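## Task

Find the patch panel under the switch whose ports have red covers. Pull the lead out of port 16, counting ports 1 to 24 from the left, and lay its cord into the nearest cable-manager ring to the left of that port. The plug may dangle. No other plug may come out, and even sliding one outward can fail the job. At the end, every other plug must sit latched in its port with its latch lever raised, each lead must still pass through the manager rings it used, and no lead may be sharply kinked or twisted around another.

## Robot and tools

ROBOT AND FRAME. There are two arms, left_arm and right_arm. Each has six joints (waist, shoulder, elbow, wrist pitch, wrist yaw, wrist roll) and a parallel gripper. left_arm is the robot's own left and sits on the +y side, which is not necessarily the left of an image. Positions are in metres in one scene frame: origin on the floor under the centre of the robot's foot, +x straight ahead, +z up. The only known height is the floor, and the furniture may be rotated relative to the robot. A gripper's fingers point along its own +z and close along its y. end_effector_position is the point between the pads, roughly 1 cm short of the fingertips. Reported hand pose can be a few centimetres off, more when the arm is stretched.

ROW LAYOUT (for both motion tools). One row is a single flat list of 14 numbers covering both arms: left waist, shoulder, elbow, wrist pitch, wrist yaw, wrist roll, left opening, then the same seven for right_arm. Every number lies in [-1, 1]. The six joint numbers are offsets in joint space, not poses. They are counted from the "Joint targets" line as it stood when the action or move began, never from the previous row. Scale: 1.0 equals 1.264 rad (waist), 1.32 (shoulder), 1.276 (elbow), 1.83 (wrist pitch), 6.358 (wrist yaw), 7.625 (wrist roll). Zero means hold the current targets. The opening number is absolute: +1 fully open, -1 closed; in between it is matched to grip_measured. A 0 in the opening slot is a real command, so to leave a gripper alone resend its current value.

JOINT RANGES (rad): waist -2.880 to 2.880, shoulder 0.000 to 3.142, elbow 0.000 to 3.019, wrist pitch -1.693 to 1.571, wrist yaw -1.571 to 1.571, wrist roll -2.094 to 2.094. A request more than 0.084 rad beyond an end gets the action refused for both arms; the true end may differ by up to 0.084. "joint sent to its limit" means a joint was stopped at its end.

execute_actions(actions, cameras). actions is a list of actions; each action is a table of up to 15 rows, one row per control step of 1/30 s, and the last row is repeated to fill 15 steps. An empty list just reports state and images. Speed is capped per joint, and each step a target can lead the measured angle only by 0.264 (waist), 0.32, 0.276, 0.33, 0.701, 1.97 rad; if a target would shift the hand over 110 mm, that arm's targets are shrunk back. Large offsets therefore need several actions.

move(target, speed, blend, opening_speed, blocking, cameras). target is one 14-number row or a list of up to 15 rows, all offsets from the same starting Joint targets. speed is rad/s for the joint with the longest path, 0.01 to 2, default 0.5, one value or one per row. blend (rad) rounds corners in a list. opening_speed (0.2 or more, per second on the -1..+1 scale) ramps the fingers; use it low when closing on something fragile. Joints move together, so the hand traces a curve and does not avoid obstacles or the other arm. blocking=false returns early while the move runs. The "move:" line reports done, off_target, moving, held or fault, plus limits=held and the worst remaining joint error per arm.

wait(seconds 0 to 10) lets time pass holding commands. stop() brakes a running move. zoom_image(camera, region) magnifies [x0, y0, x1, y1] pixels, at most 504 by 504, of one camera's newest image. finished_scene(scene) ends scene 1 or 2 for good; the task must hold without the robot.

CAMERAS. cam_head_left and cam_head_right are 896x504 fixed head views; cam_left_wrist and cam_right_wrist are 672x504 fisheye views on the hands. Calibration (K, distortion, T_world_to_cam) is supplied and is accurate to a few millimetres near image centre; wrist cameras lag during motion.

RESULT LINES. Joint positions and Joint velocities give six joints (rad, rad/s) per arm, then pad gap in m (0.094 fully open); "within noise" means still. Joint targets is what the next offsets count from. Tool commands shows present gripper commands. grip_measured can read slightly wide when empty and about 3 mm narrow on a squeezed part. Joint torques include gravity and offsets; numbers 3 and 4 wrap at ±28 N m. "joint command not followed" means the clearance check altered targets. MOTOR HOT warns of heating; OVER-TEMPERATURE FAULT means that arm went limp for 30 s or more.

CAUTIONS. Do not tug or loosen neighbouring plugs, and keep all latch levers up. Approach contacts slowly; speed and aiming past a contact both raise force. Never let the arms strike or press each other. Do not knock items off the table or drop anything. Avoid long stretched poses or pushing into unreachable targets, which overheat motors. If an arm is stalled against something, command its targets back past its measured positions.

Each tool is called after "Request:" in YAML: its name, and indented under it one key for each argument.

## Session

Request:
execute_actions:
  actions: []

Scene clock: 0.00 s.
left_arm: end_effector_position=(+0.8194, +0.4636, +0.9689) grip_measured=+1.000 end_effector_quat_wxyz=(+0.330, -0.375, +0.835, +0.230) | right_arm: end_effector_position=(+0.8063, -0.1882, +1.0814) grip_measured=+1.000 end_effector_quat_wxyz=(+0.277, -0.763, +0.567, +0.140)
Joint positions: left_arm=[0.959 2.153 1.347 1.176 -0.79 0.207 0.094] | right_arm=[-0.726 1.875 1.304 -0.199 0.063 -2.072 0.094]
Joint velocities: within noise
Joint torques (N m): no reading
Heat: left arm: hottest wrist yaw 33 °C; right arm: hottest elbow 36 °C.
Joint targets: left_arm=[0.956 2.149 1.347 1.180 -0.790 0.207] | right_arm=[-0.725 1.874 1.308 -0.199 0.063 -2.072]
Tool commands: left_gripper/opening=+1.0 right_gripper/opening=+1.0

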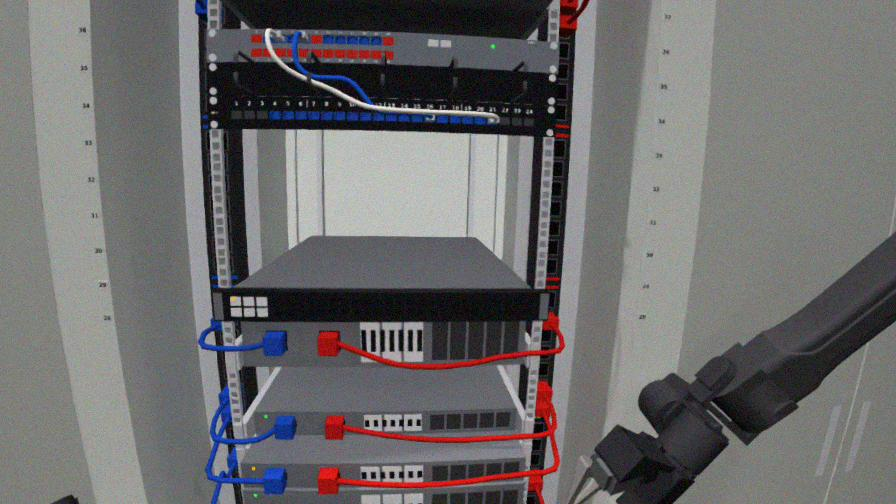

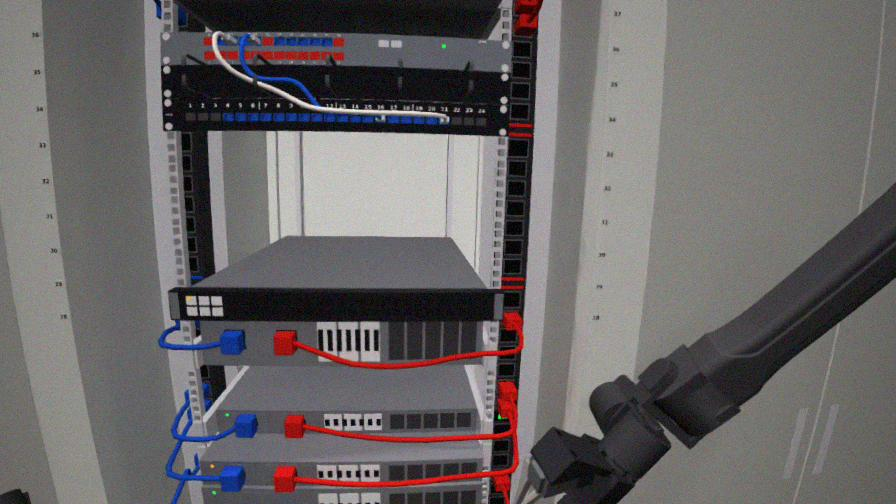

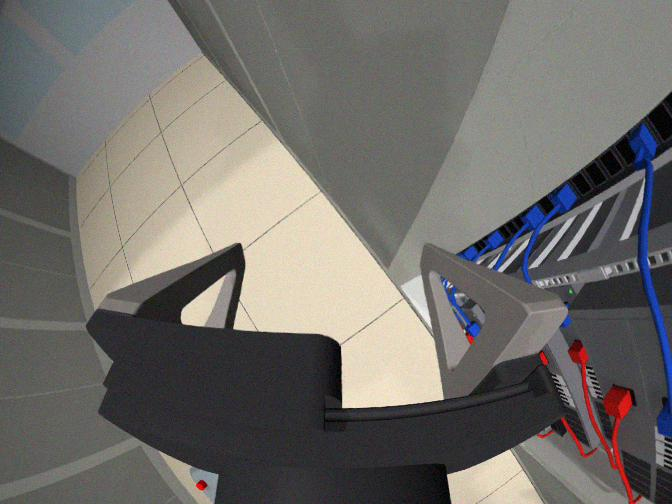

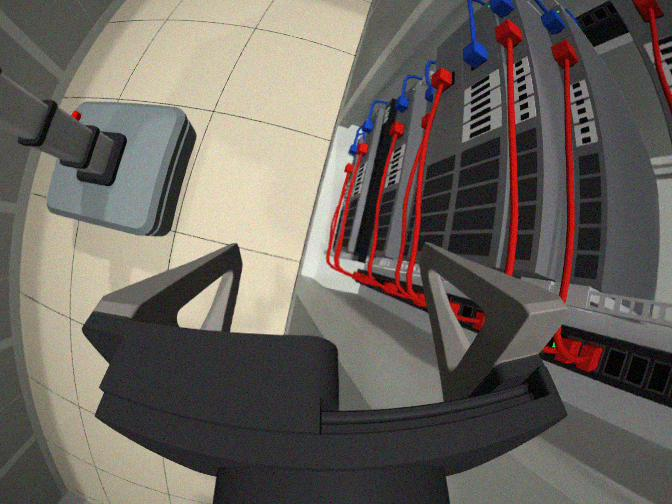

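Request:
zoom_image:
  camera: "cam_head_left"
  region: [200, 20, 400, 135]

Request:
zoom_image:
  camera: "cam_head_left"
  region: [360, 20, 560, 135]

Request:
zoom_image:
  camera: "cam_head_right"
  region: [300, 20, 500, 135]

Request:
zoom_image:
  camera: "cam_head_left"
  region: [400, 90, 510, 135]

Scaled by 2.520 from the camera's 896x504 image, which has a finer 1280x720 frame.

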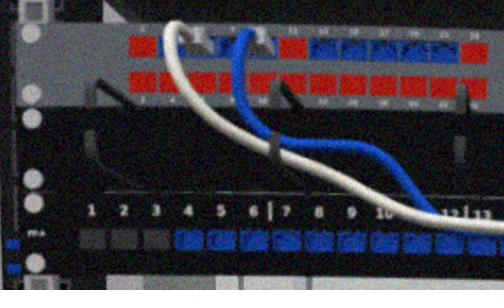

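Scaled by 2.520 from the camera's 896x504 image, which has a finer 1280x720 frame.

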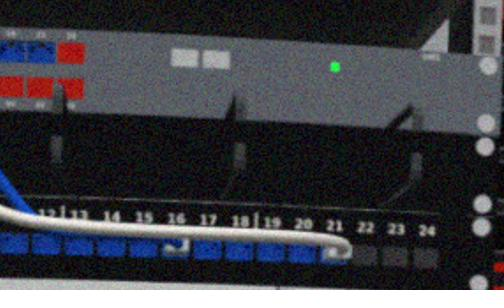

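Scaled by 2.520 from the camera's 896x504 image, which has a finer 1280x720 frame.

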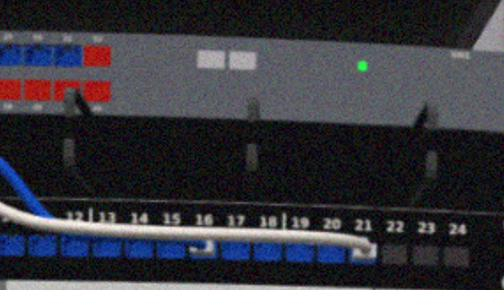

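Scaled by 4.582 from the camera's 896x504 image, which has a finer 1280x720 frame.

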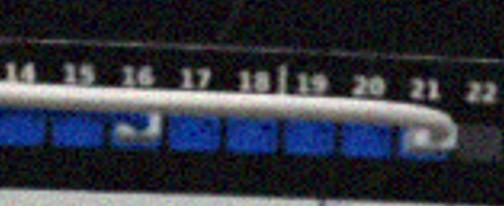

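Request:
move:
  target: [0,0,0,0,0,0,1,0.3,0,0,0,0,0,1]
  cameras: []

Request:
move:
  target: [0,0,0,0,0,0,1,0,0.2,0,0,0,0,1]
  cameras: []

Request:
move:
  target: [0,0,0,0,0,0,1,0,0,0.2,0,0,0,1]
  cameras: []

Request:
move:
  target: [0,0,0,0,0,0,1,0,0,0,-0.25,0,0,1]
  cameras: []

Request:
move:
  target: [0,0,0,0,0,0,1,0,0,0,0,0.08,0,1]
  cameras: []

Request:
move:
  target: [0,0,0,0,0,0,1,0,0,0,0,0,0.1,1]
  cameras: ["all"]

Scene clock: 3.53 s.
left_arm: end_effector_position=(+0.8194, +0.4636, +0.9689) grip_measured=+1.000 end_effector_quat_wxyz=(+0.330, -0.375, +0.835, +0.230) | right_arm: end_effector_position=(+0.8155, -0.0095, +1.2707) grip_measured=+1.000 end_effector_quat_wxyz=(-0.409, +0.787, -0.437, -0.148)
Joint positions: left_arm=[0.959 2.153 1.347 1.176 -0.79 0.207 0.094] | right_arm=[-0.351 1.875 1.304 -0.199 0.062 -2.072 0.094]
Joint velocities: within noise
Joint torques (N m): left_arm=[-10.64 -14.8 -0.1 1.7 -0.01 0.02] | right_arm=[13.68 -11.05 3.12 1.03 -0.59 0.11]
Heat: left arm: hottest wrist yaw 33 °C; right arm: hottest elbow 36 °C.
Joint targets: left_arm=[0.956 2.149 1.347 1.180 -0.790 0.207] | right_arm=[-0.346 1.874 1.308 -0.199 0.062 -2.072]
move: done
No camera images: "cameras" was empty.

Scene clock: 4.67 s.
left_arm: end_effector_position=(+0.8194, +0.4636, +0.9689) grip_measured=+1.000 end_effector_quat_wxyz=(+0.330, -0.375, +0.835, +0.230) | right_arm: end_effector_position=(+0.6686, +0.0772, +1.1853) grip_measured=+1.000 end_effector_quat_wxyz=(-0.339, +0.824, -0.379, -0.251)
Joint positions: left_arm=[0.959 2.153 1.347 1.176 -0.79 0.207 0.094] | right_arm=[-0.351 2.154 1.298 -0.199 0.062 -2.072 0.094]
Joint velocities: within noise
Joint torques (N m): left_arm=[-10.58 -14.74 -0.1 1.7 -0.01 0.02] | right_arm=[14.74 -11.46 1.66 0.69 -0.57 0.1]
Heat: left arm: hottest wrist yaw 33 °C; right arm: hottest elbow 36 °C.
Joint targets: left_arm=[0.956 2.149 1.347 1.180 -0.790 0.207] | right_arm=[-0.346 2.138 1.307 -0.199 0.062 -2.072]
move: done
No camera images: "cameras" was empty.

Scene clock: 5.63 s.
left_arm: end_effector_position=(+0.8194, +0.4636, +0.9689) grip_measured=+1.000 end_effector_quat_wxyz=(+0.330, -0.375, +0.835, +0.230) | right_arm: end_effector_position=(+0.8342, +0.0735, +1.2133) grip_measured=+1.000 end_effector_quat_wxyz=(-0.406, +0.789, -0.434, -0.153)
Joint positions: left_arm=[0.959 2.153 1.347 1.176 -0.79 0.207 0.094] | right_arm=[-0.351 2.142 1.557 -0.199 0.062 -2.072 0.094]
Joint velocities: within noise
Joint torques (N m): left_arm=[-10.58 -14.74 -0.1 1.7 0 0.02] | right_arm=[16.32 -11.69 3.19 0.95 -0.58 0.12]
Heat: left arm: hottest wrist yaw 33 °C; right arm: hottest elbow 36 °C.
Joint targets: left_arm=[0.956 2.149 1.347 1.180 -0.790 0.207] | right_arm=[-0.346 2.138 1.563 -0.199 0.062 -2.072]
move: done
No camera images: "cameras" was empty.

Scene clock: 7.00 s.
left_arm: end_effector_position=(+0.8194, +0.4636, +0.9689) grip_measured=+1.000 end_effector_quat_wxyz=(+0.330, -0.375, +0.835, +0.230) | right_arm: end_effector_position=(+0.7265, +0.0549, +1.2103) grip_measured=+1.000 end_effector_quat_wxyz=(-0.290, +0.838, -0.339, -0.313)
Joint positions: left_arm=[0.959 2.153 1.347 1.176 -0.79 0.207 0.094] | right_arm=[-0.351 2.142 1.557 -0.648 0.062 -2.072 0.094]
Joint velocities: within noise
Joint torques (N m): left_arm=[-10.58 -14.74 -0.12 1.69 -0.01 0.02] | right_arm=[15.62 -11.69 2.73 0.09 -0.58 0.11]
Heat: left arm: hottest wrist yaw 33 °C; right arm: hottest elbow 36 °C.
Joint targets: left_arm=[0.956 2.149 1.347 1.180 -0.790 0.207] | right_arm=[-0.346 2.138 1.563 -0.656 0.062 -2.072]
move: done
No camera images: "cameras" was empty.

Scene clock: 8.37 s.
left_arm: end_effector_position=(+0.8194, +0.4636, +0.9689) grip_measured=+1.000 end_effector_quat_wxyz=(+0.330, -0.375, +0.835, +0.230) | right_arm: end_effector_position=(+0.7454, -0.0127, +1.1602) grip_measured=+1.000 end_effector_quat_wxyz=(-0.105, +0.915, -0.354, -0.159)
Joint positions: left_arm=[0.959 2.153 1.347 1.176 -0.79 0.207 0.094] | right_arm=[-0.351 2.142 1.557 -0.649 0.569 -2.072 0.094]
Joint velocities: within noise
Joint torques (N m): left_arm=[-10.58 -14.8 -0.1 1.7 0 0.02] | right_arm=[15.44 -11.52 2.7 0.24 -0.32 0.09]
Heat: left arm: hottest wrist yaw 33 °C; right arm: hottest elbow 36 °C.
Joint targets: left_arm=[0.956 2.149 1.347 1.180 -0.790 0.207] | right_arm=[-0.346 2.138 1.563 -0.656 0.571 -2.072]
move: done
No camera images: "cameras" was empty.

Scene clock: 10.67 s.
left_arm: end_effector_position=(+0.8194, +0.4636, +0.9689) grip_measured=+1.000 end_effector_quat_wxyz=(+0.330, -0.375, +0.835, +0.230) | right_arm: end_effector_position=(+0.7454, -0.0127, +1.1602) grip_measured=+1.000 end_effector_quat_wxyz=(+0.040, -0.723, +0.664, +0.187)
Joint positions: left_arm=[0.959 2.153 1.347 1.176 -0.79 0.207 0.094] | right_arm=[-0.351 2.142 1.557 -0.649 0.57 -1.325 0.094]
Joint velocities: within noise
Joint torques (N m): left_arm=[-10.64 -14.74 -0.1 1.7 0 0.02] | right_arm=[15.27 -11.63 2.7 0.35 -0.31 0.16]
Heat: left arm: hottest wrist yaw 33 °C; right arm: hottest elbow 36 °C.
Joint targets: left_arm=[0.956 2.149 1.347 1.180 -0.790 0.207] | right_arm=[-0.346 2.138 1.563 -0.656 0.571 -1.309]
move: done
camera_calibration:
cam_right_wrist: T_world_to_cam=[[0.975186, 0.136091, -0.174617, -0.525836], [0.182617, -0.940374, 0.286964, -0.478321], [-0.125152, -0.311731, -0.941892, 1.30502], [0, 0, 0, 1]] pos_world=[0.763463, 0.0285765, 1.27463]

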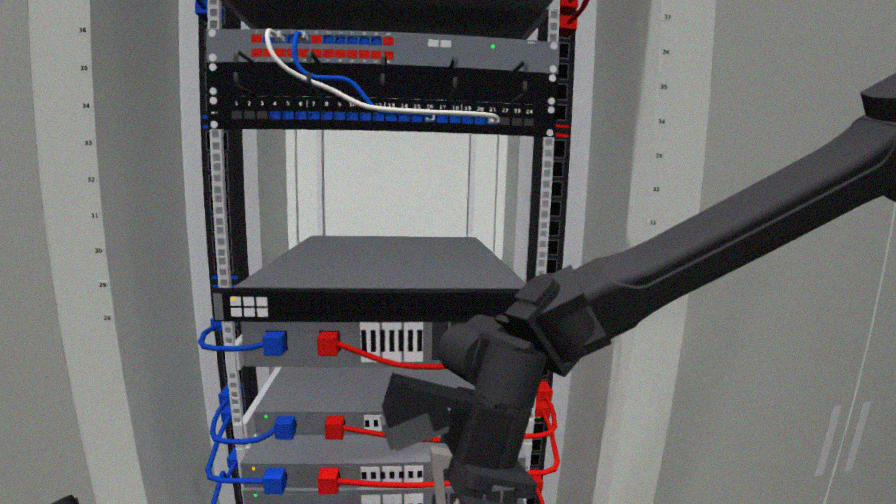

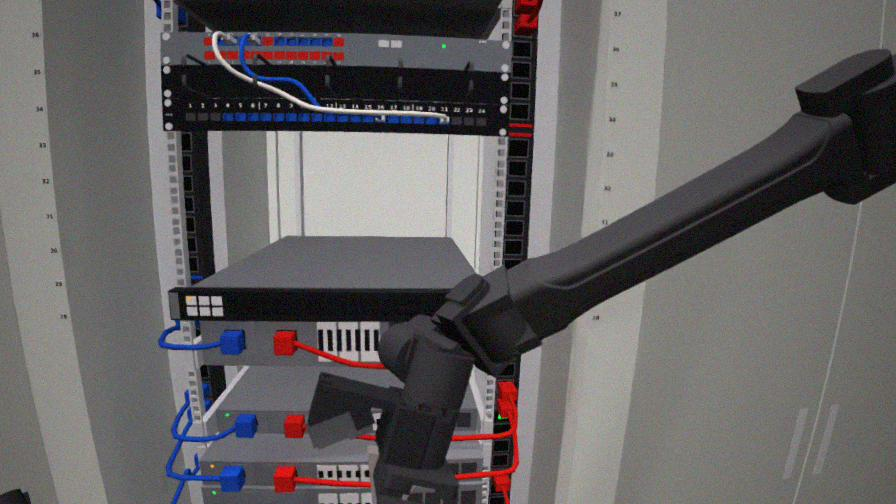

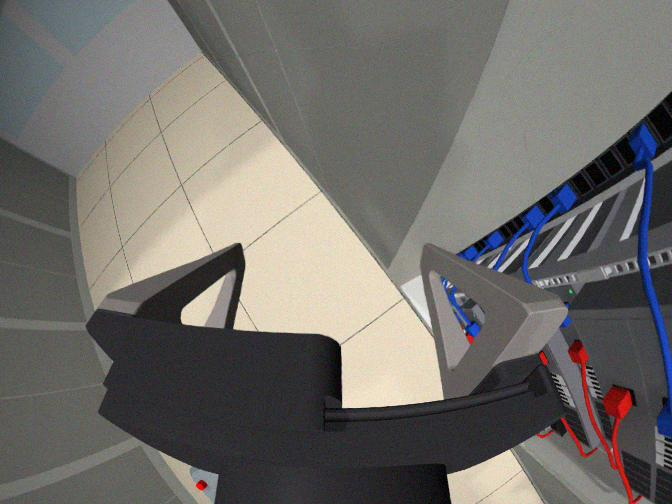

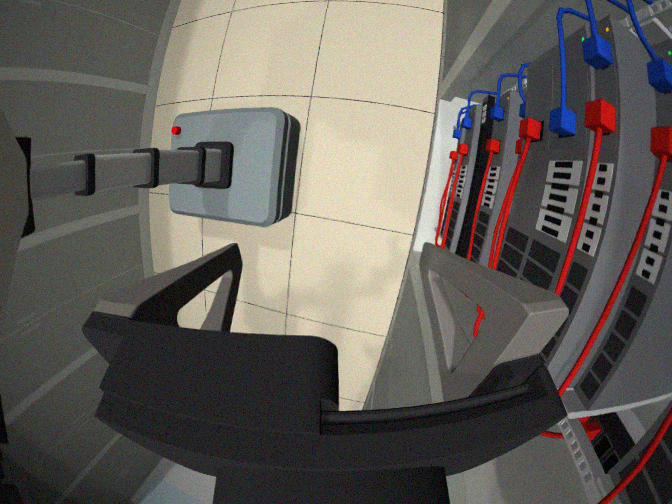

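Request:
move:
  target: [0,0,0,0,0,0,1,0.313,0.019,-0.1975,0.2,-0.024,0.1,1]
  speed: 0.7

Request:
move:
  target: [0,0,0,0,0,0,1,0,0,0,0.95,0,0.122,1]
  speed: 0.8

Scene clock: 28.20 s.
left_arm: end_effector_position=(+0.8194, +0.4636, +0.9689) grip_measured=+1.000 end_effector_quat_wxyz=(+0.330, -0.375, +0.835, +0.230) | right_arm: end_effector_position=(+0.6171, +0.1590, +1.3542) grip_measured=+1.000 end_effector_quat_wxyz=(+0.133, -0.497, +0.797, +0.316)
Joint positions: left_arm=[0.959 2.153 1.347 1.176 -0.79 0.207 0.094] | right_arm=[0.041 2.152 1.311 -0.301 0.419 -0.562 0.094]
Joint velocities: within noise
Joint torques (N m): left_arm=[-10.64 -14.74 -0.1 1.7 -0.01 0.02] | right_arm=[15.97 -8.64 3.86 1.8 -0.45 0.17]
Heat: left arm: hottest waist 32 °C; right arm: hottest elbow 36 °C.
Joint targets: left_arm=[0.956 2.149 1.347 1.180 -0.790 0.207] | right_arm=[0.050 2.163 1.311 -0.290 0.418 -0.547]
move: done
camera_calibration:
cam_right_wrist: T_world_to_cam=[[0.888999, -0.293624, -0.351376, -0.0292966], [-0.305023, -0.952046, 0.0238464, 0.310002], [-0.341528, 0.0859781, -0.935931, 1.58747], [0, 0, 0, 1]] pos_world=[0.662768, 0.150046, 1.46808]

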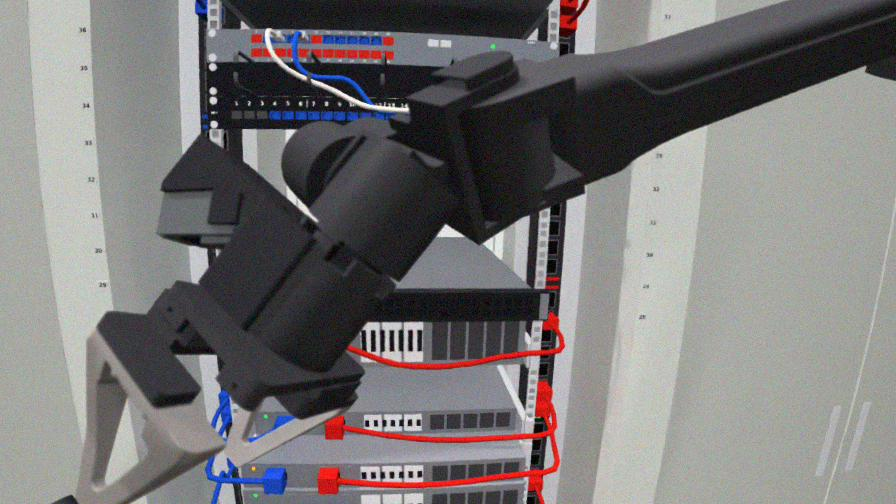

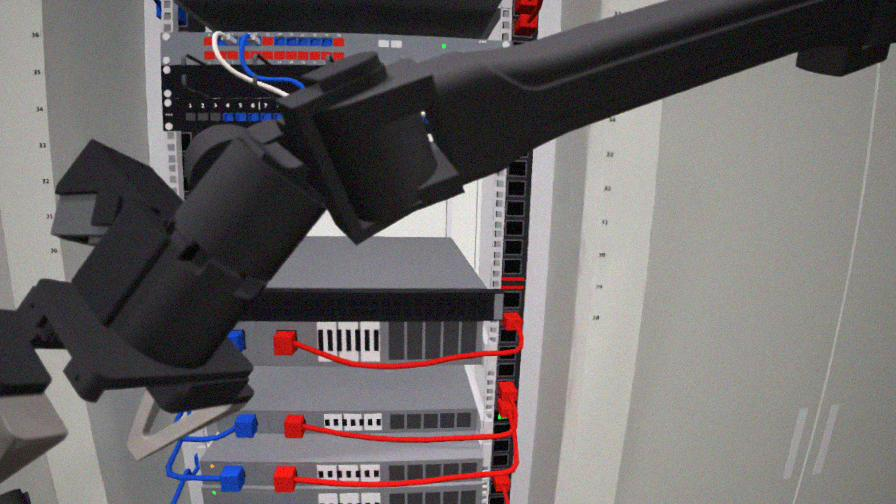

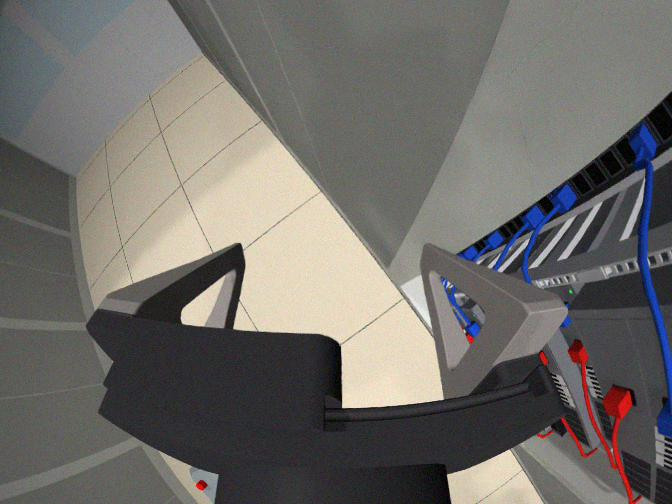

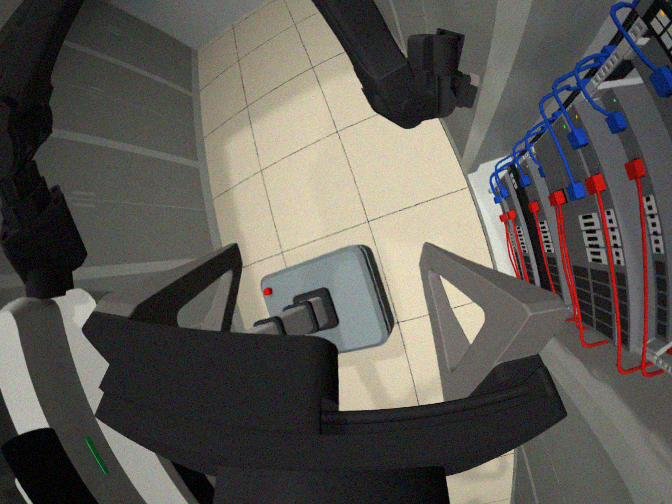

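Scene clock: 31.17 s.
left_arm: end_effector_position=(+0.8194, +0.4636, +0.9689) grip_measured=+1.000 end_effector_quat_wxyz=(+0.330, -0.375, +0.835, +0.230) | right_arm: end_effector_position=(+0.8930, +0.0324, +1.5339) grip_measured=+1.000 end_effector_quat_wxyz=(+0.466, +0.462, +0.560, +0.505)
Joint positions: left_arm=[0.959 2.153 1.347 1.176 -0.79 0.207 0.094] | right_arm=[0.041 2.152 1.311 1.437 0.419 0.368 0.094]
Joint velocities: within noise
Joint torques (N m): left_arm=[-10.64 -14.8 -0.12 1.7 -0.01 0.02] | right_arm=[16.21 -8.59 3.95 1.77 -0.61 0.14]
Heat: left arm: hottest waist 32 °C; right arm: hottest elbow 36 °C.
Joint targets: left_arm=[0.956 2.149 1.347 1.180 -0.790 0.207] | right_arm=[0.050 2.163 1.311 1.448 0.418 0.383]
move: done
camera_calibration:
cam_right_wrist: T_world_to_cam=[[-0.0509715, -0.0865608, -0.994942, 1.57121], [-0.697988, 0.715619, -0.0265011, 0.643489], [0.714294, 0.693106, -0.0968945, -0.388726], [0, 0, 0, 1]] pos_world=[0.806899, -0.0550591, 1.54265]

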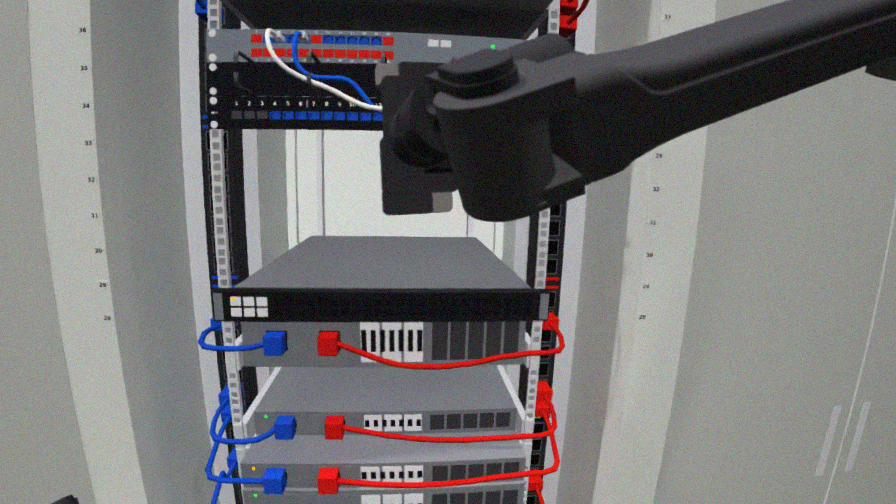

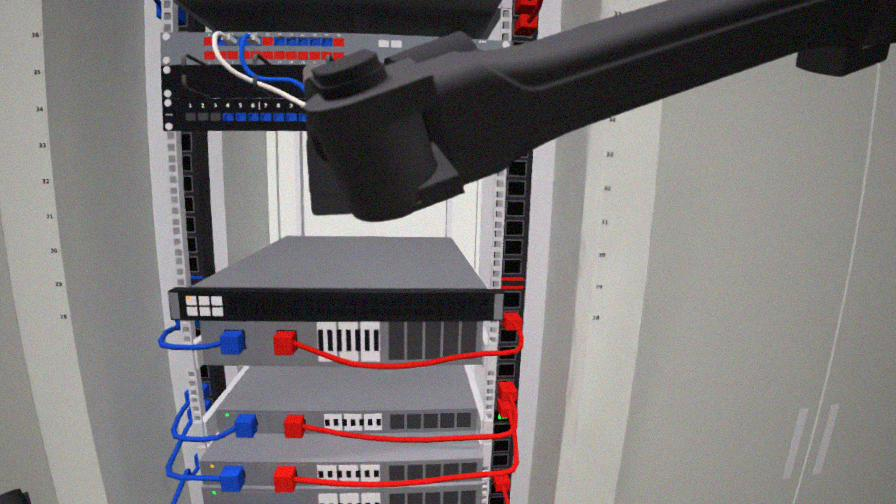

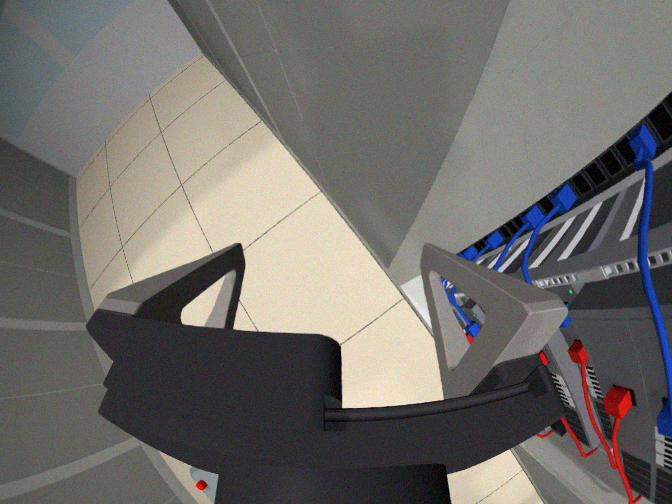

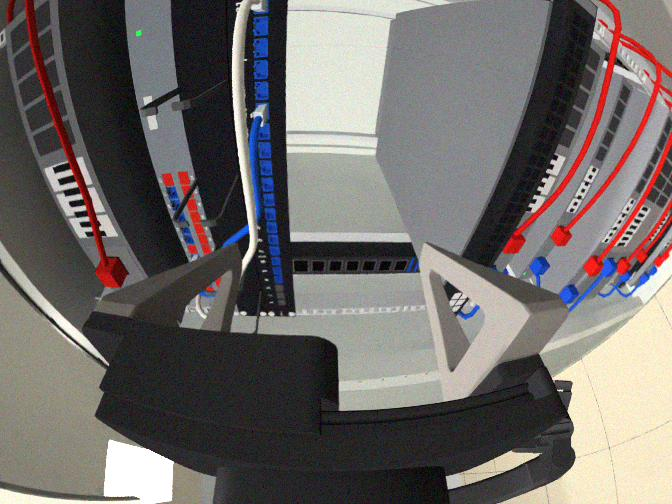

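Request:
zoom_image:
  camera: "cam_right_wrist"
  region: [130, 0, 330, 180]

Request:
zoom_image:
  camera: "cam_right_wrist"
  region: [130, 160, 330, 340]

Scaled by 2.520 from the camera's 672x504 image, which has a finer 960x720 frame.

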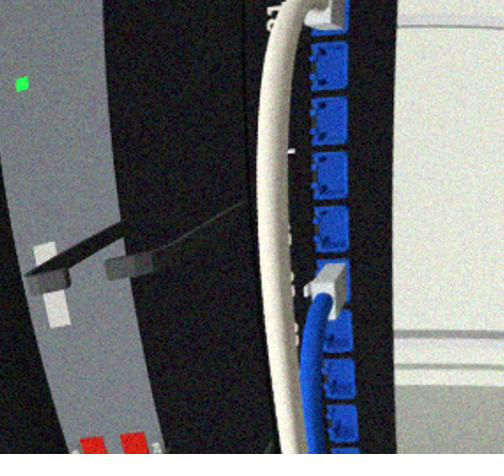

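Scaled by 2.520 from the camera's 672x504 image, which has a finer 960x720 frame.

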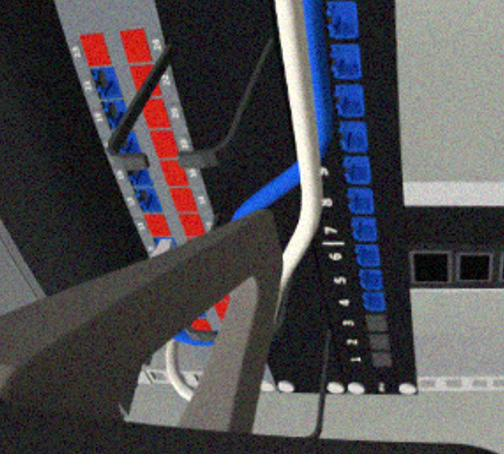

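Request:
zoom_image:
  camera: "cam_right_wrist"
  region: [230, 85, 290, 145]

Request:
zoom_image:
  camera: "cam_right_wrist"
  region: [230, 0, 290, 40]

Scaled by 8.400 from the camera's 672x504 image, which has a finer 960x720 frame.

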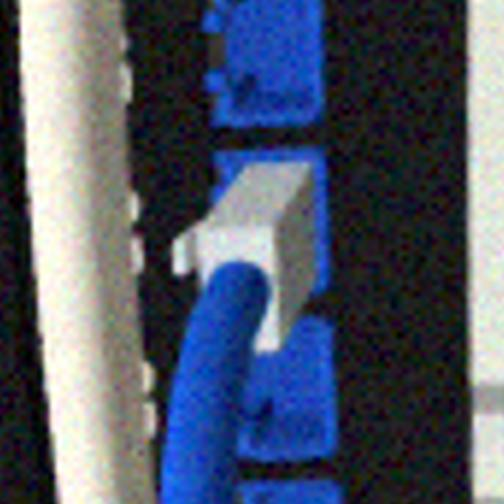

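Scaled by 8.400 from the camera's 672x504 image, which has a finer 960x720 frame.

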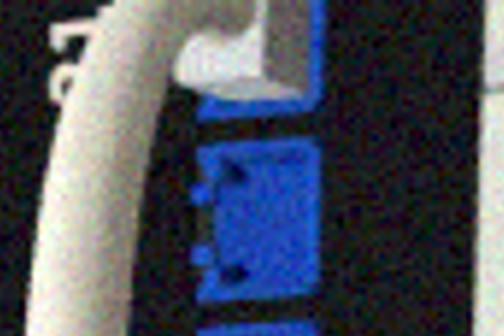

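Request:
move:
  target: [0,0,0,0,0,0,1,0,0,0,0,0,-0.2055,1]
  speed: 1.0
  cameras: ["cam_right_wrist"]

Request:
zoom_image:
  camera: "cam_right_wrist"
  region: [150, 150, 550, 350]

Scene clock: 37.20 s.
left_arm: end_effector_position=(+0.8194, +0.4636, +0.9689) grip_measured=+1.000 end_effector_quat_wxyz=(+0.330, -0.375, +0.835, +0.230) | right_arm: end_effector_position=(+0.8930, +0.0321, +1.5340) grip_measured=+1.000 end_effector_quat_wxyz=(+0.687, -0.056, +0.724, +0.039)
Joint positions: left_arm=[0.959 2.153 1.347 1.176 -0.79 0.207 0.094] | right_arm=[0.041 2.152 1.311 1.438 0.419 -1.168 0.094]
Joint velocities: within noise
Joint torques (N m): left_arm=[-10.64 -14.8 -0.12 1.7 -0.01 0.02] | right_arm=[16.38 -8.35 3.96 1.73 -0.64 -0.09]
Heat: left arm: hottest shoulder 33 °C; right arm: hottest elbow 36 °C.
Joint targets: left_arm=[0.956 2.149 1.347 1.180 -0.790 0.207] | right_arm=[0.050 2.163 1.311 1.448 0.418 -1.184]
move: done
camera_calibration:
cam_right_wrist: T_world_to_cam=[[0.127781, -0.99081, 0.0443478, -0.153539], [-0.625518, -0.115209, -0.771657, 1.74871], [0.769675, 0.0708627, -0.634491, 0.406613], [0, 0, 0, 1]] pos_world=[0.80051, 0.0205265, 1.61421]
Images, in order (width x height): cam_right_wrist 672x504.

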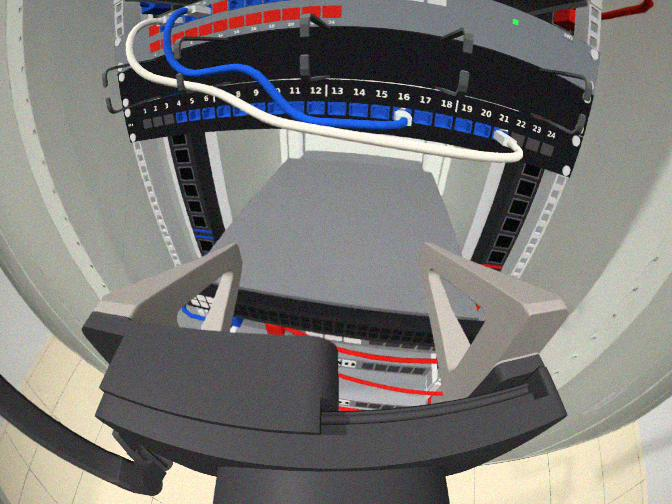

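Scaled by 1.260 from the camera's 672x504 image, which has a finer 960x720 frame.

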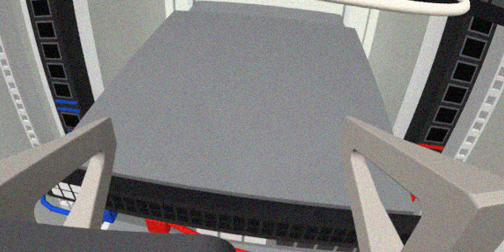

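Request:
zoom_image:
  camera: "cam_right_wrist"
  region: [120, 0, 370, 170]

Request:
zoom_image:
  camera: "cam_right_wrist"
  region: [330, 70, 540, 180]

Request:
zoom_image:
  camera: "cam_right_wrist"
  region: [370, 90, 440, 150]

Scaled by 2.016 from the camera's 672x504 image, which has a finer 960x720 frame.

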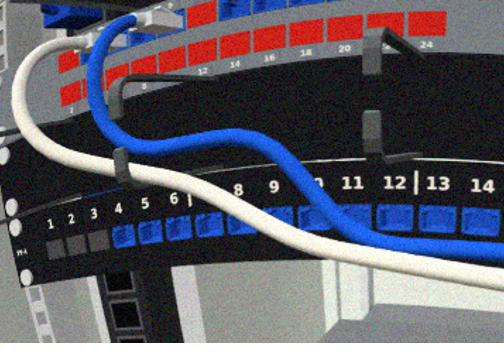

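Scaled by 2.400 from the camera's 672x504 image, which has a finer 960x720 frame.

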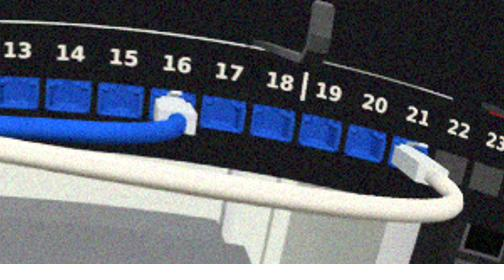

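Scaled by 7.200 from the camera's 672x504 image, which has a finer 960x720 frame.

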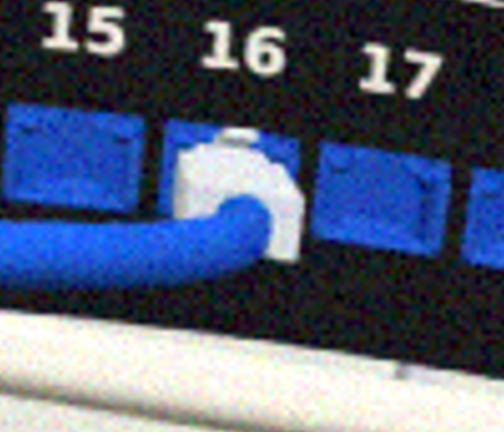

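Request:
move:
  target: [0,0,0,0,0,0,1,0.0103,-0.0992,-0.0204,-0.0322,-0.0058,0.2046,0.3]
  speed: 0.8

Request:
zoom_image:
  camera: "cam_right_wrist"
  region: [180, 120, 380, 280]

Scene clock: 44.67 s.
left_arm: end_effector_position=(+0.8194, +0.4636, +0.9689) grip_measured=+1.000 end_effector_quat_wxyz=(+0.330, -0.375, +0.835, +0.230) | right_arm: end_effector_position=(+0.9190, -0.0083, +1.5682) grip_measured=+0.302 end_effector_quat_wxyz=(+0.481, +0.460, +0.540, +0.515)
Joint positions: left_arm=[0.959 2.153 1.347 1.176 -0.79 0.207 0.094] | right_arm=[0.041 2.046 1.288 1.396 0.383 0.361 0.061]
Joint velocities: within noise
Joint torques (N m): left_arm=[-10.64 -14.74 -0.1 1.7 -0.01 0.02] | right_arm=[16.44 -9.99 3.85 0.91 -0.66 0.12]
Heat: left arm: hottest waist 33 °C; right arm: hottest elbow 37 °C.
Joint targets: left_arm=[0.956 2.149 1.347 1.180 -0.790 0.207] | right_arm=[0.063 2.032 1.285 1.389 0.382 0.377]
move: done
camera_calibration:
cam_right_wrist: T_world_to_cam=[[-0.0064716, -0.0714927, -0.99742, 1.56628], [-0.680483, 0.73119, -0.0479948, 0.709429], [0.732735, 0.678417, -0.0533815, -0.461133], [0, 0, 0, 1]] pos_world=[0.830779, -0.0939091, 1.57167]

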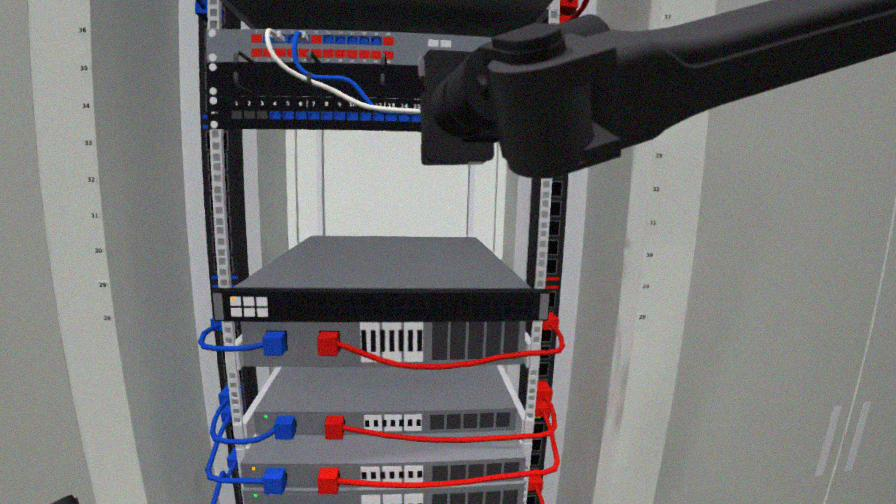

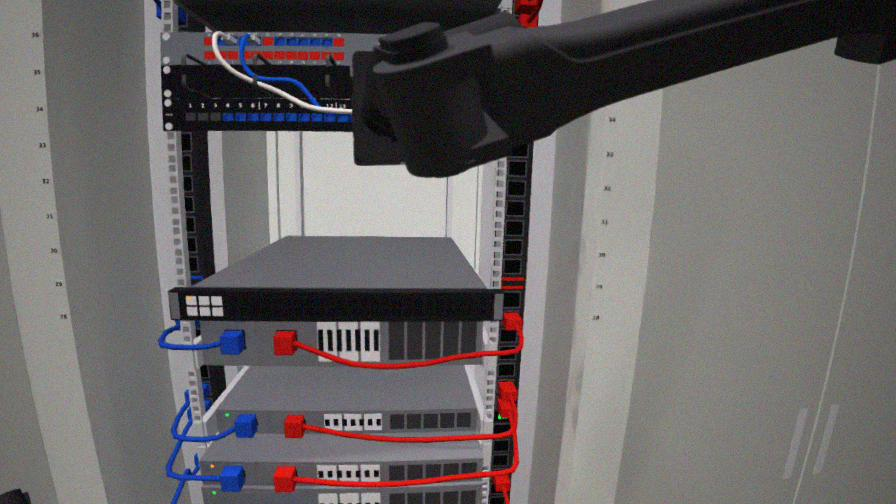

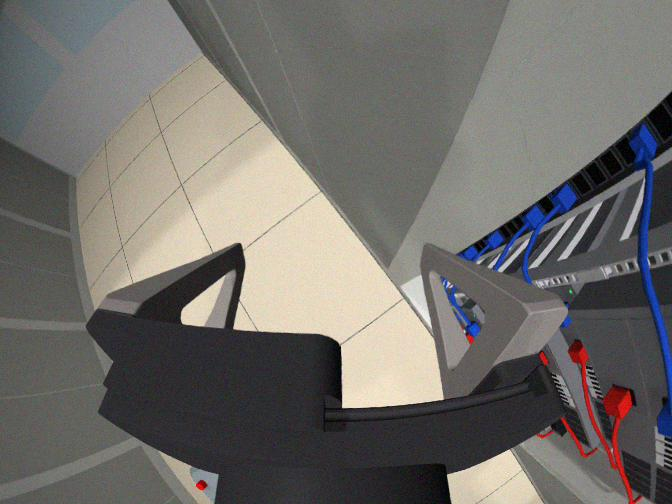

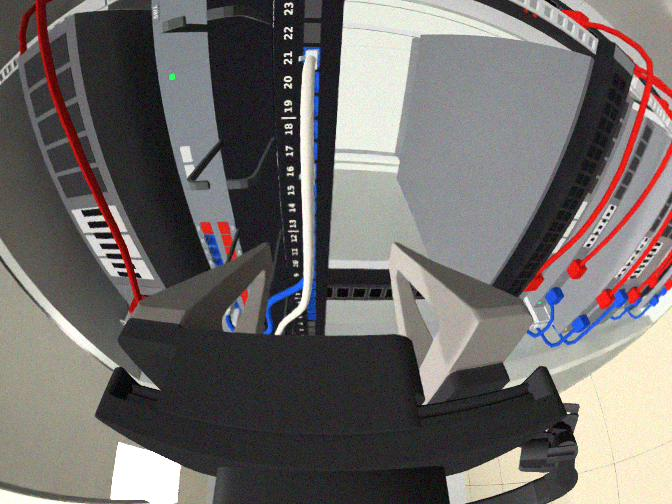

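Scaled by 2.520 from the camera's 672x504 image, which has a finer 960x720 frame.

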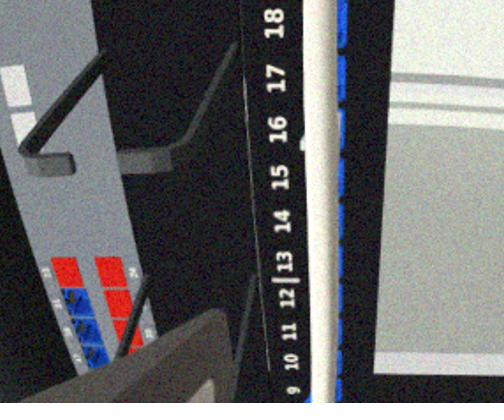

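Request:
move:
  target: [0,0,0,0,0,0,1,-0.019,0.025,0.1369,-0.088,-0.0044,0.0067,0.3]
  speed: 0.2

Request:
zoom_image:
  camera: "cam_right_wrist"
  region: [230, 120, 430, 300]

Scene clock: 47.30 s.
left_arm: end_effector_position=(+0.8194, +0.4636, +0.9689) grip_measured=+1.000 end_effector_quat_wxyz=(+0.330, -0.375, +0.835, +0.230) | right_arm: end_effector_position=(+0.9683, -0.0008, +1.5942) grip_measured=+0.302 end_effector_quat_wxyz=(+0.467, +0.461, +0.530, +0.537)
Joint positions: left_arm=[0.959 2.153 1.347 1.176 -0.79 0.207 0.094] | right_arm=[0.041 2.049 1.435 1.235 0.355 0.412 0.061]
Joint velocities: within noise
Joint torques (N m): left_arm=[-10.58 -14.8 -0.1 1.7 -0.01 0.02] | right_arm=[15.44 -8.12 6.61 0.9 -0.69 0.17]
Heat: left arm: hottest waist 33 °C; right arm: hottest elbow 37 °C.
Joint targets: left_arm=[0.956 2.149 1.347 1.180 -0.790 0.207] | right_arm=[0.039 2.065 1.459 1.228 0.354 0.428]
move: done
camera_calibration:
cam_right_wrist: T_world_to_cam=[[0.00852174, -0.0240576, -0.999674, 1.58215], [-0.698626, 0.715112, -0.023165, 0.716641], [0.715436, 0.698596, -0.0107133, -0.552199], [0, 0, 0, 1]] pos_world=[0.882245, -0.0886518, 1.59232]

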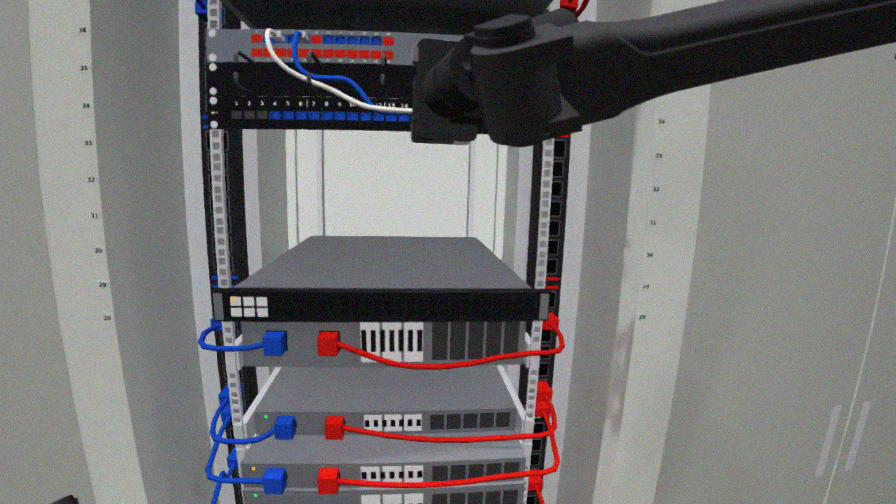

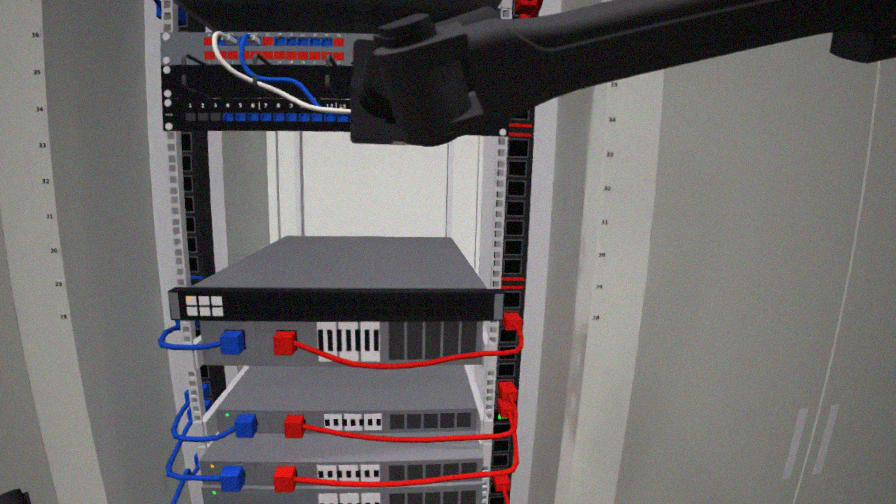

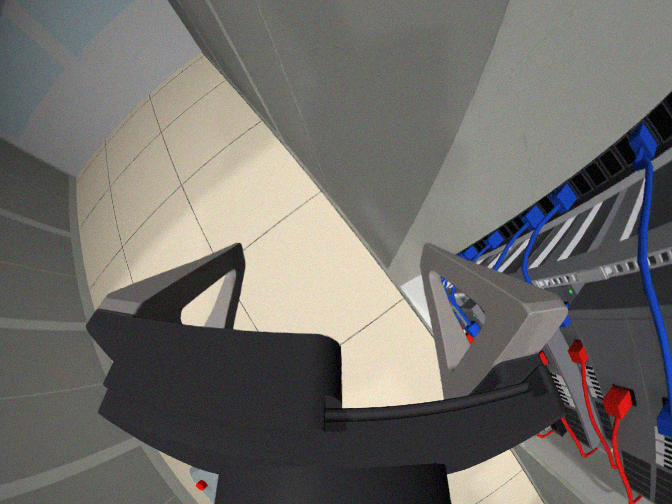

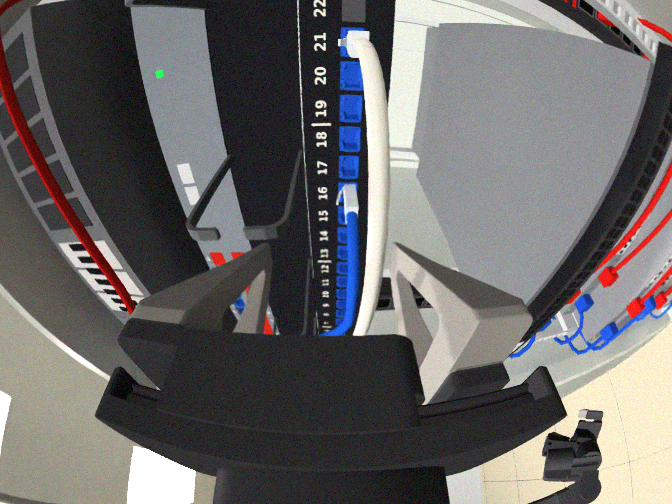

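Scaled by 2.520 from the camera's 672x504 image, which has a finer 960x720 frame.

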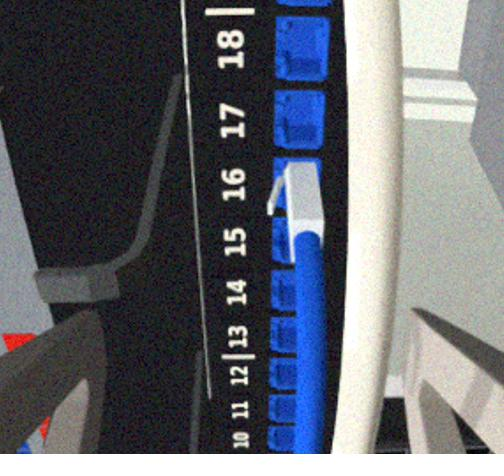

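Request:
move:
  target: [0,0,0,0,0,0,1,-0.0261,0.0098,0.040,-0.0153,-0.0013,0.0008,0.3]
  speed: 0.1
  cameras: ["cam_right_wrist"]

Request:
zoom_image:
  camera: "cam_right_wrist"
  region: [230, 150, 430, 330]

Scene clock: 49.77 s.
left_arm: end_effector_position=(+0.8194, +0.4636, +0.9689) grip_measured=+1.000 end_effector_quat_wxyz=(+0.330, -0.375, +0.835, +0.230) | right_arm: end_effector_position=(+0.9833, -0.0006, +1.5952) grip_measured=+0.302 end_effector_quat_wxyz=(+0.469, +0.463, +0.526, +0.537)
Joint positions: left_arm=[0.959 2.153 1.347 1.176 -0.79 0.207 0.094] | right_arm=[0.033 2.061 1.482 1.207 0.347 0.419 0.061]
Joint velocities: within noise
Joint torques (N m): left_arm=[-10.64 -14.8 -0.1 1.7 -0.01 0.02] | right_arm=[13.98 -8.29 7.01 0.95 -0.69 0.11]
Heat: left arm: hottest waist 33 °C; right arm: hottest elbow 37 °C.
Joint targets: left_arm=[0.956 2.149 1.347 1.180 -0.790 0.207] | right_arm=[0.006 2.078 1.510 1.200 0.345 0.434]
move: done
camera_calibration:
cam_right_wrist: T_world_to_cam=[[0.0122395, -0.0190841, -0.999743, 1.57955], [-0.693354, 0.720254, -0.0222374, 0.720398], [0.720493, 0.693448, -0.00441648, -0.578023], [0, 0, 0, 1]] pos_world=[0.89662, -0.087897, 1.59261]
Images, in order (width x height): cam_right_wrist 672x504.

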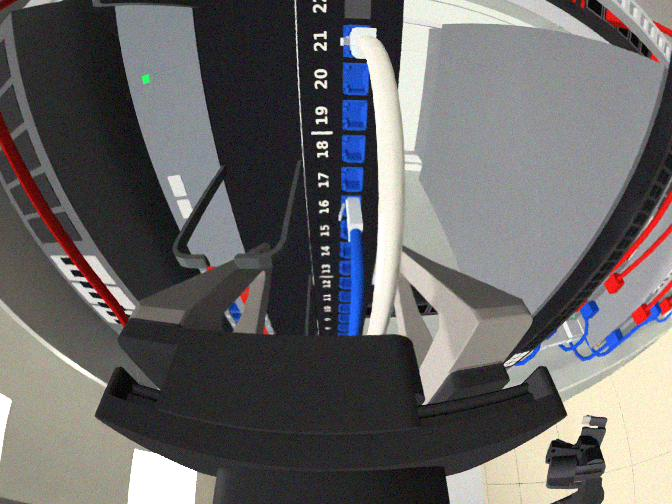

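Scaled by 2.520 from the camera's 672x504 image, which has a finer 960x720 frame.

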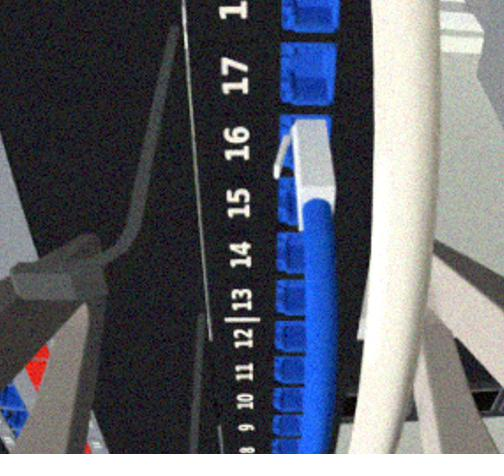

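Request:
zoom_image:
  camera: "cam_right_wrist"
  region: [160, 220, 300, 340]

Request:
zoom_image:
  camera: "cam_right_wrist"
  region: [340, 220, 480, 340]

Scaled by 3.600 from the camera's 672x504 image, which has a finer 960x720 frame.

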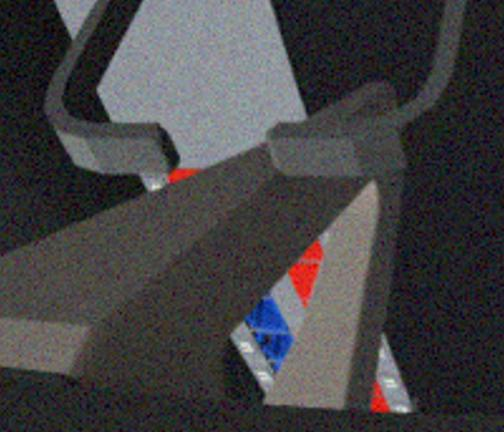

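Scaled by 3.600 from the camera's 672x504 image, which has a finer 960x720 frame.

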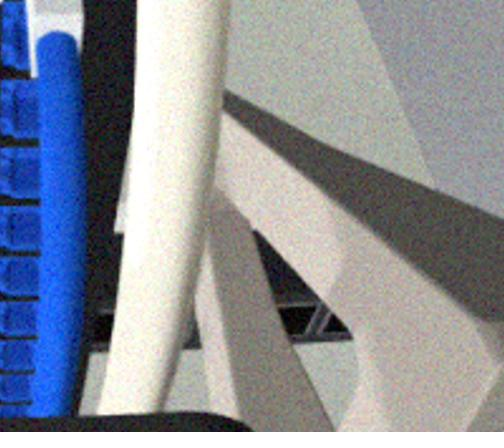

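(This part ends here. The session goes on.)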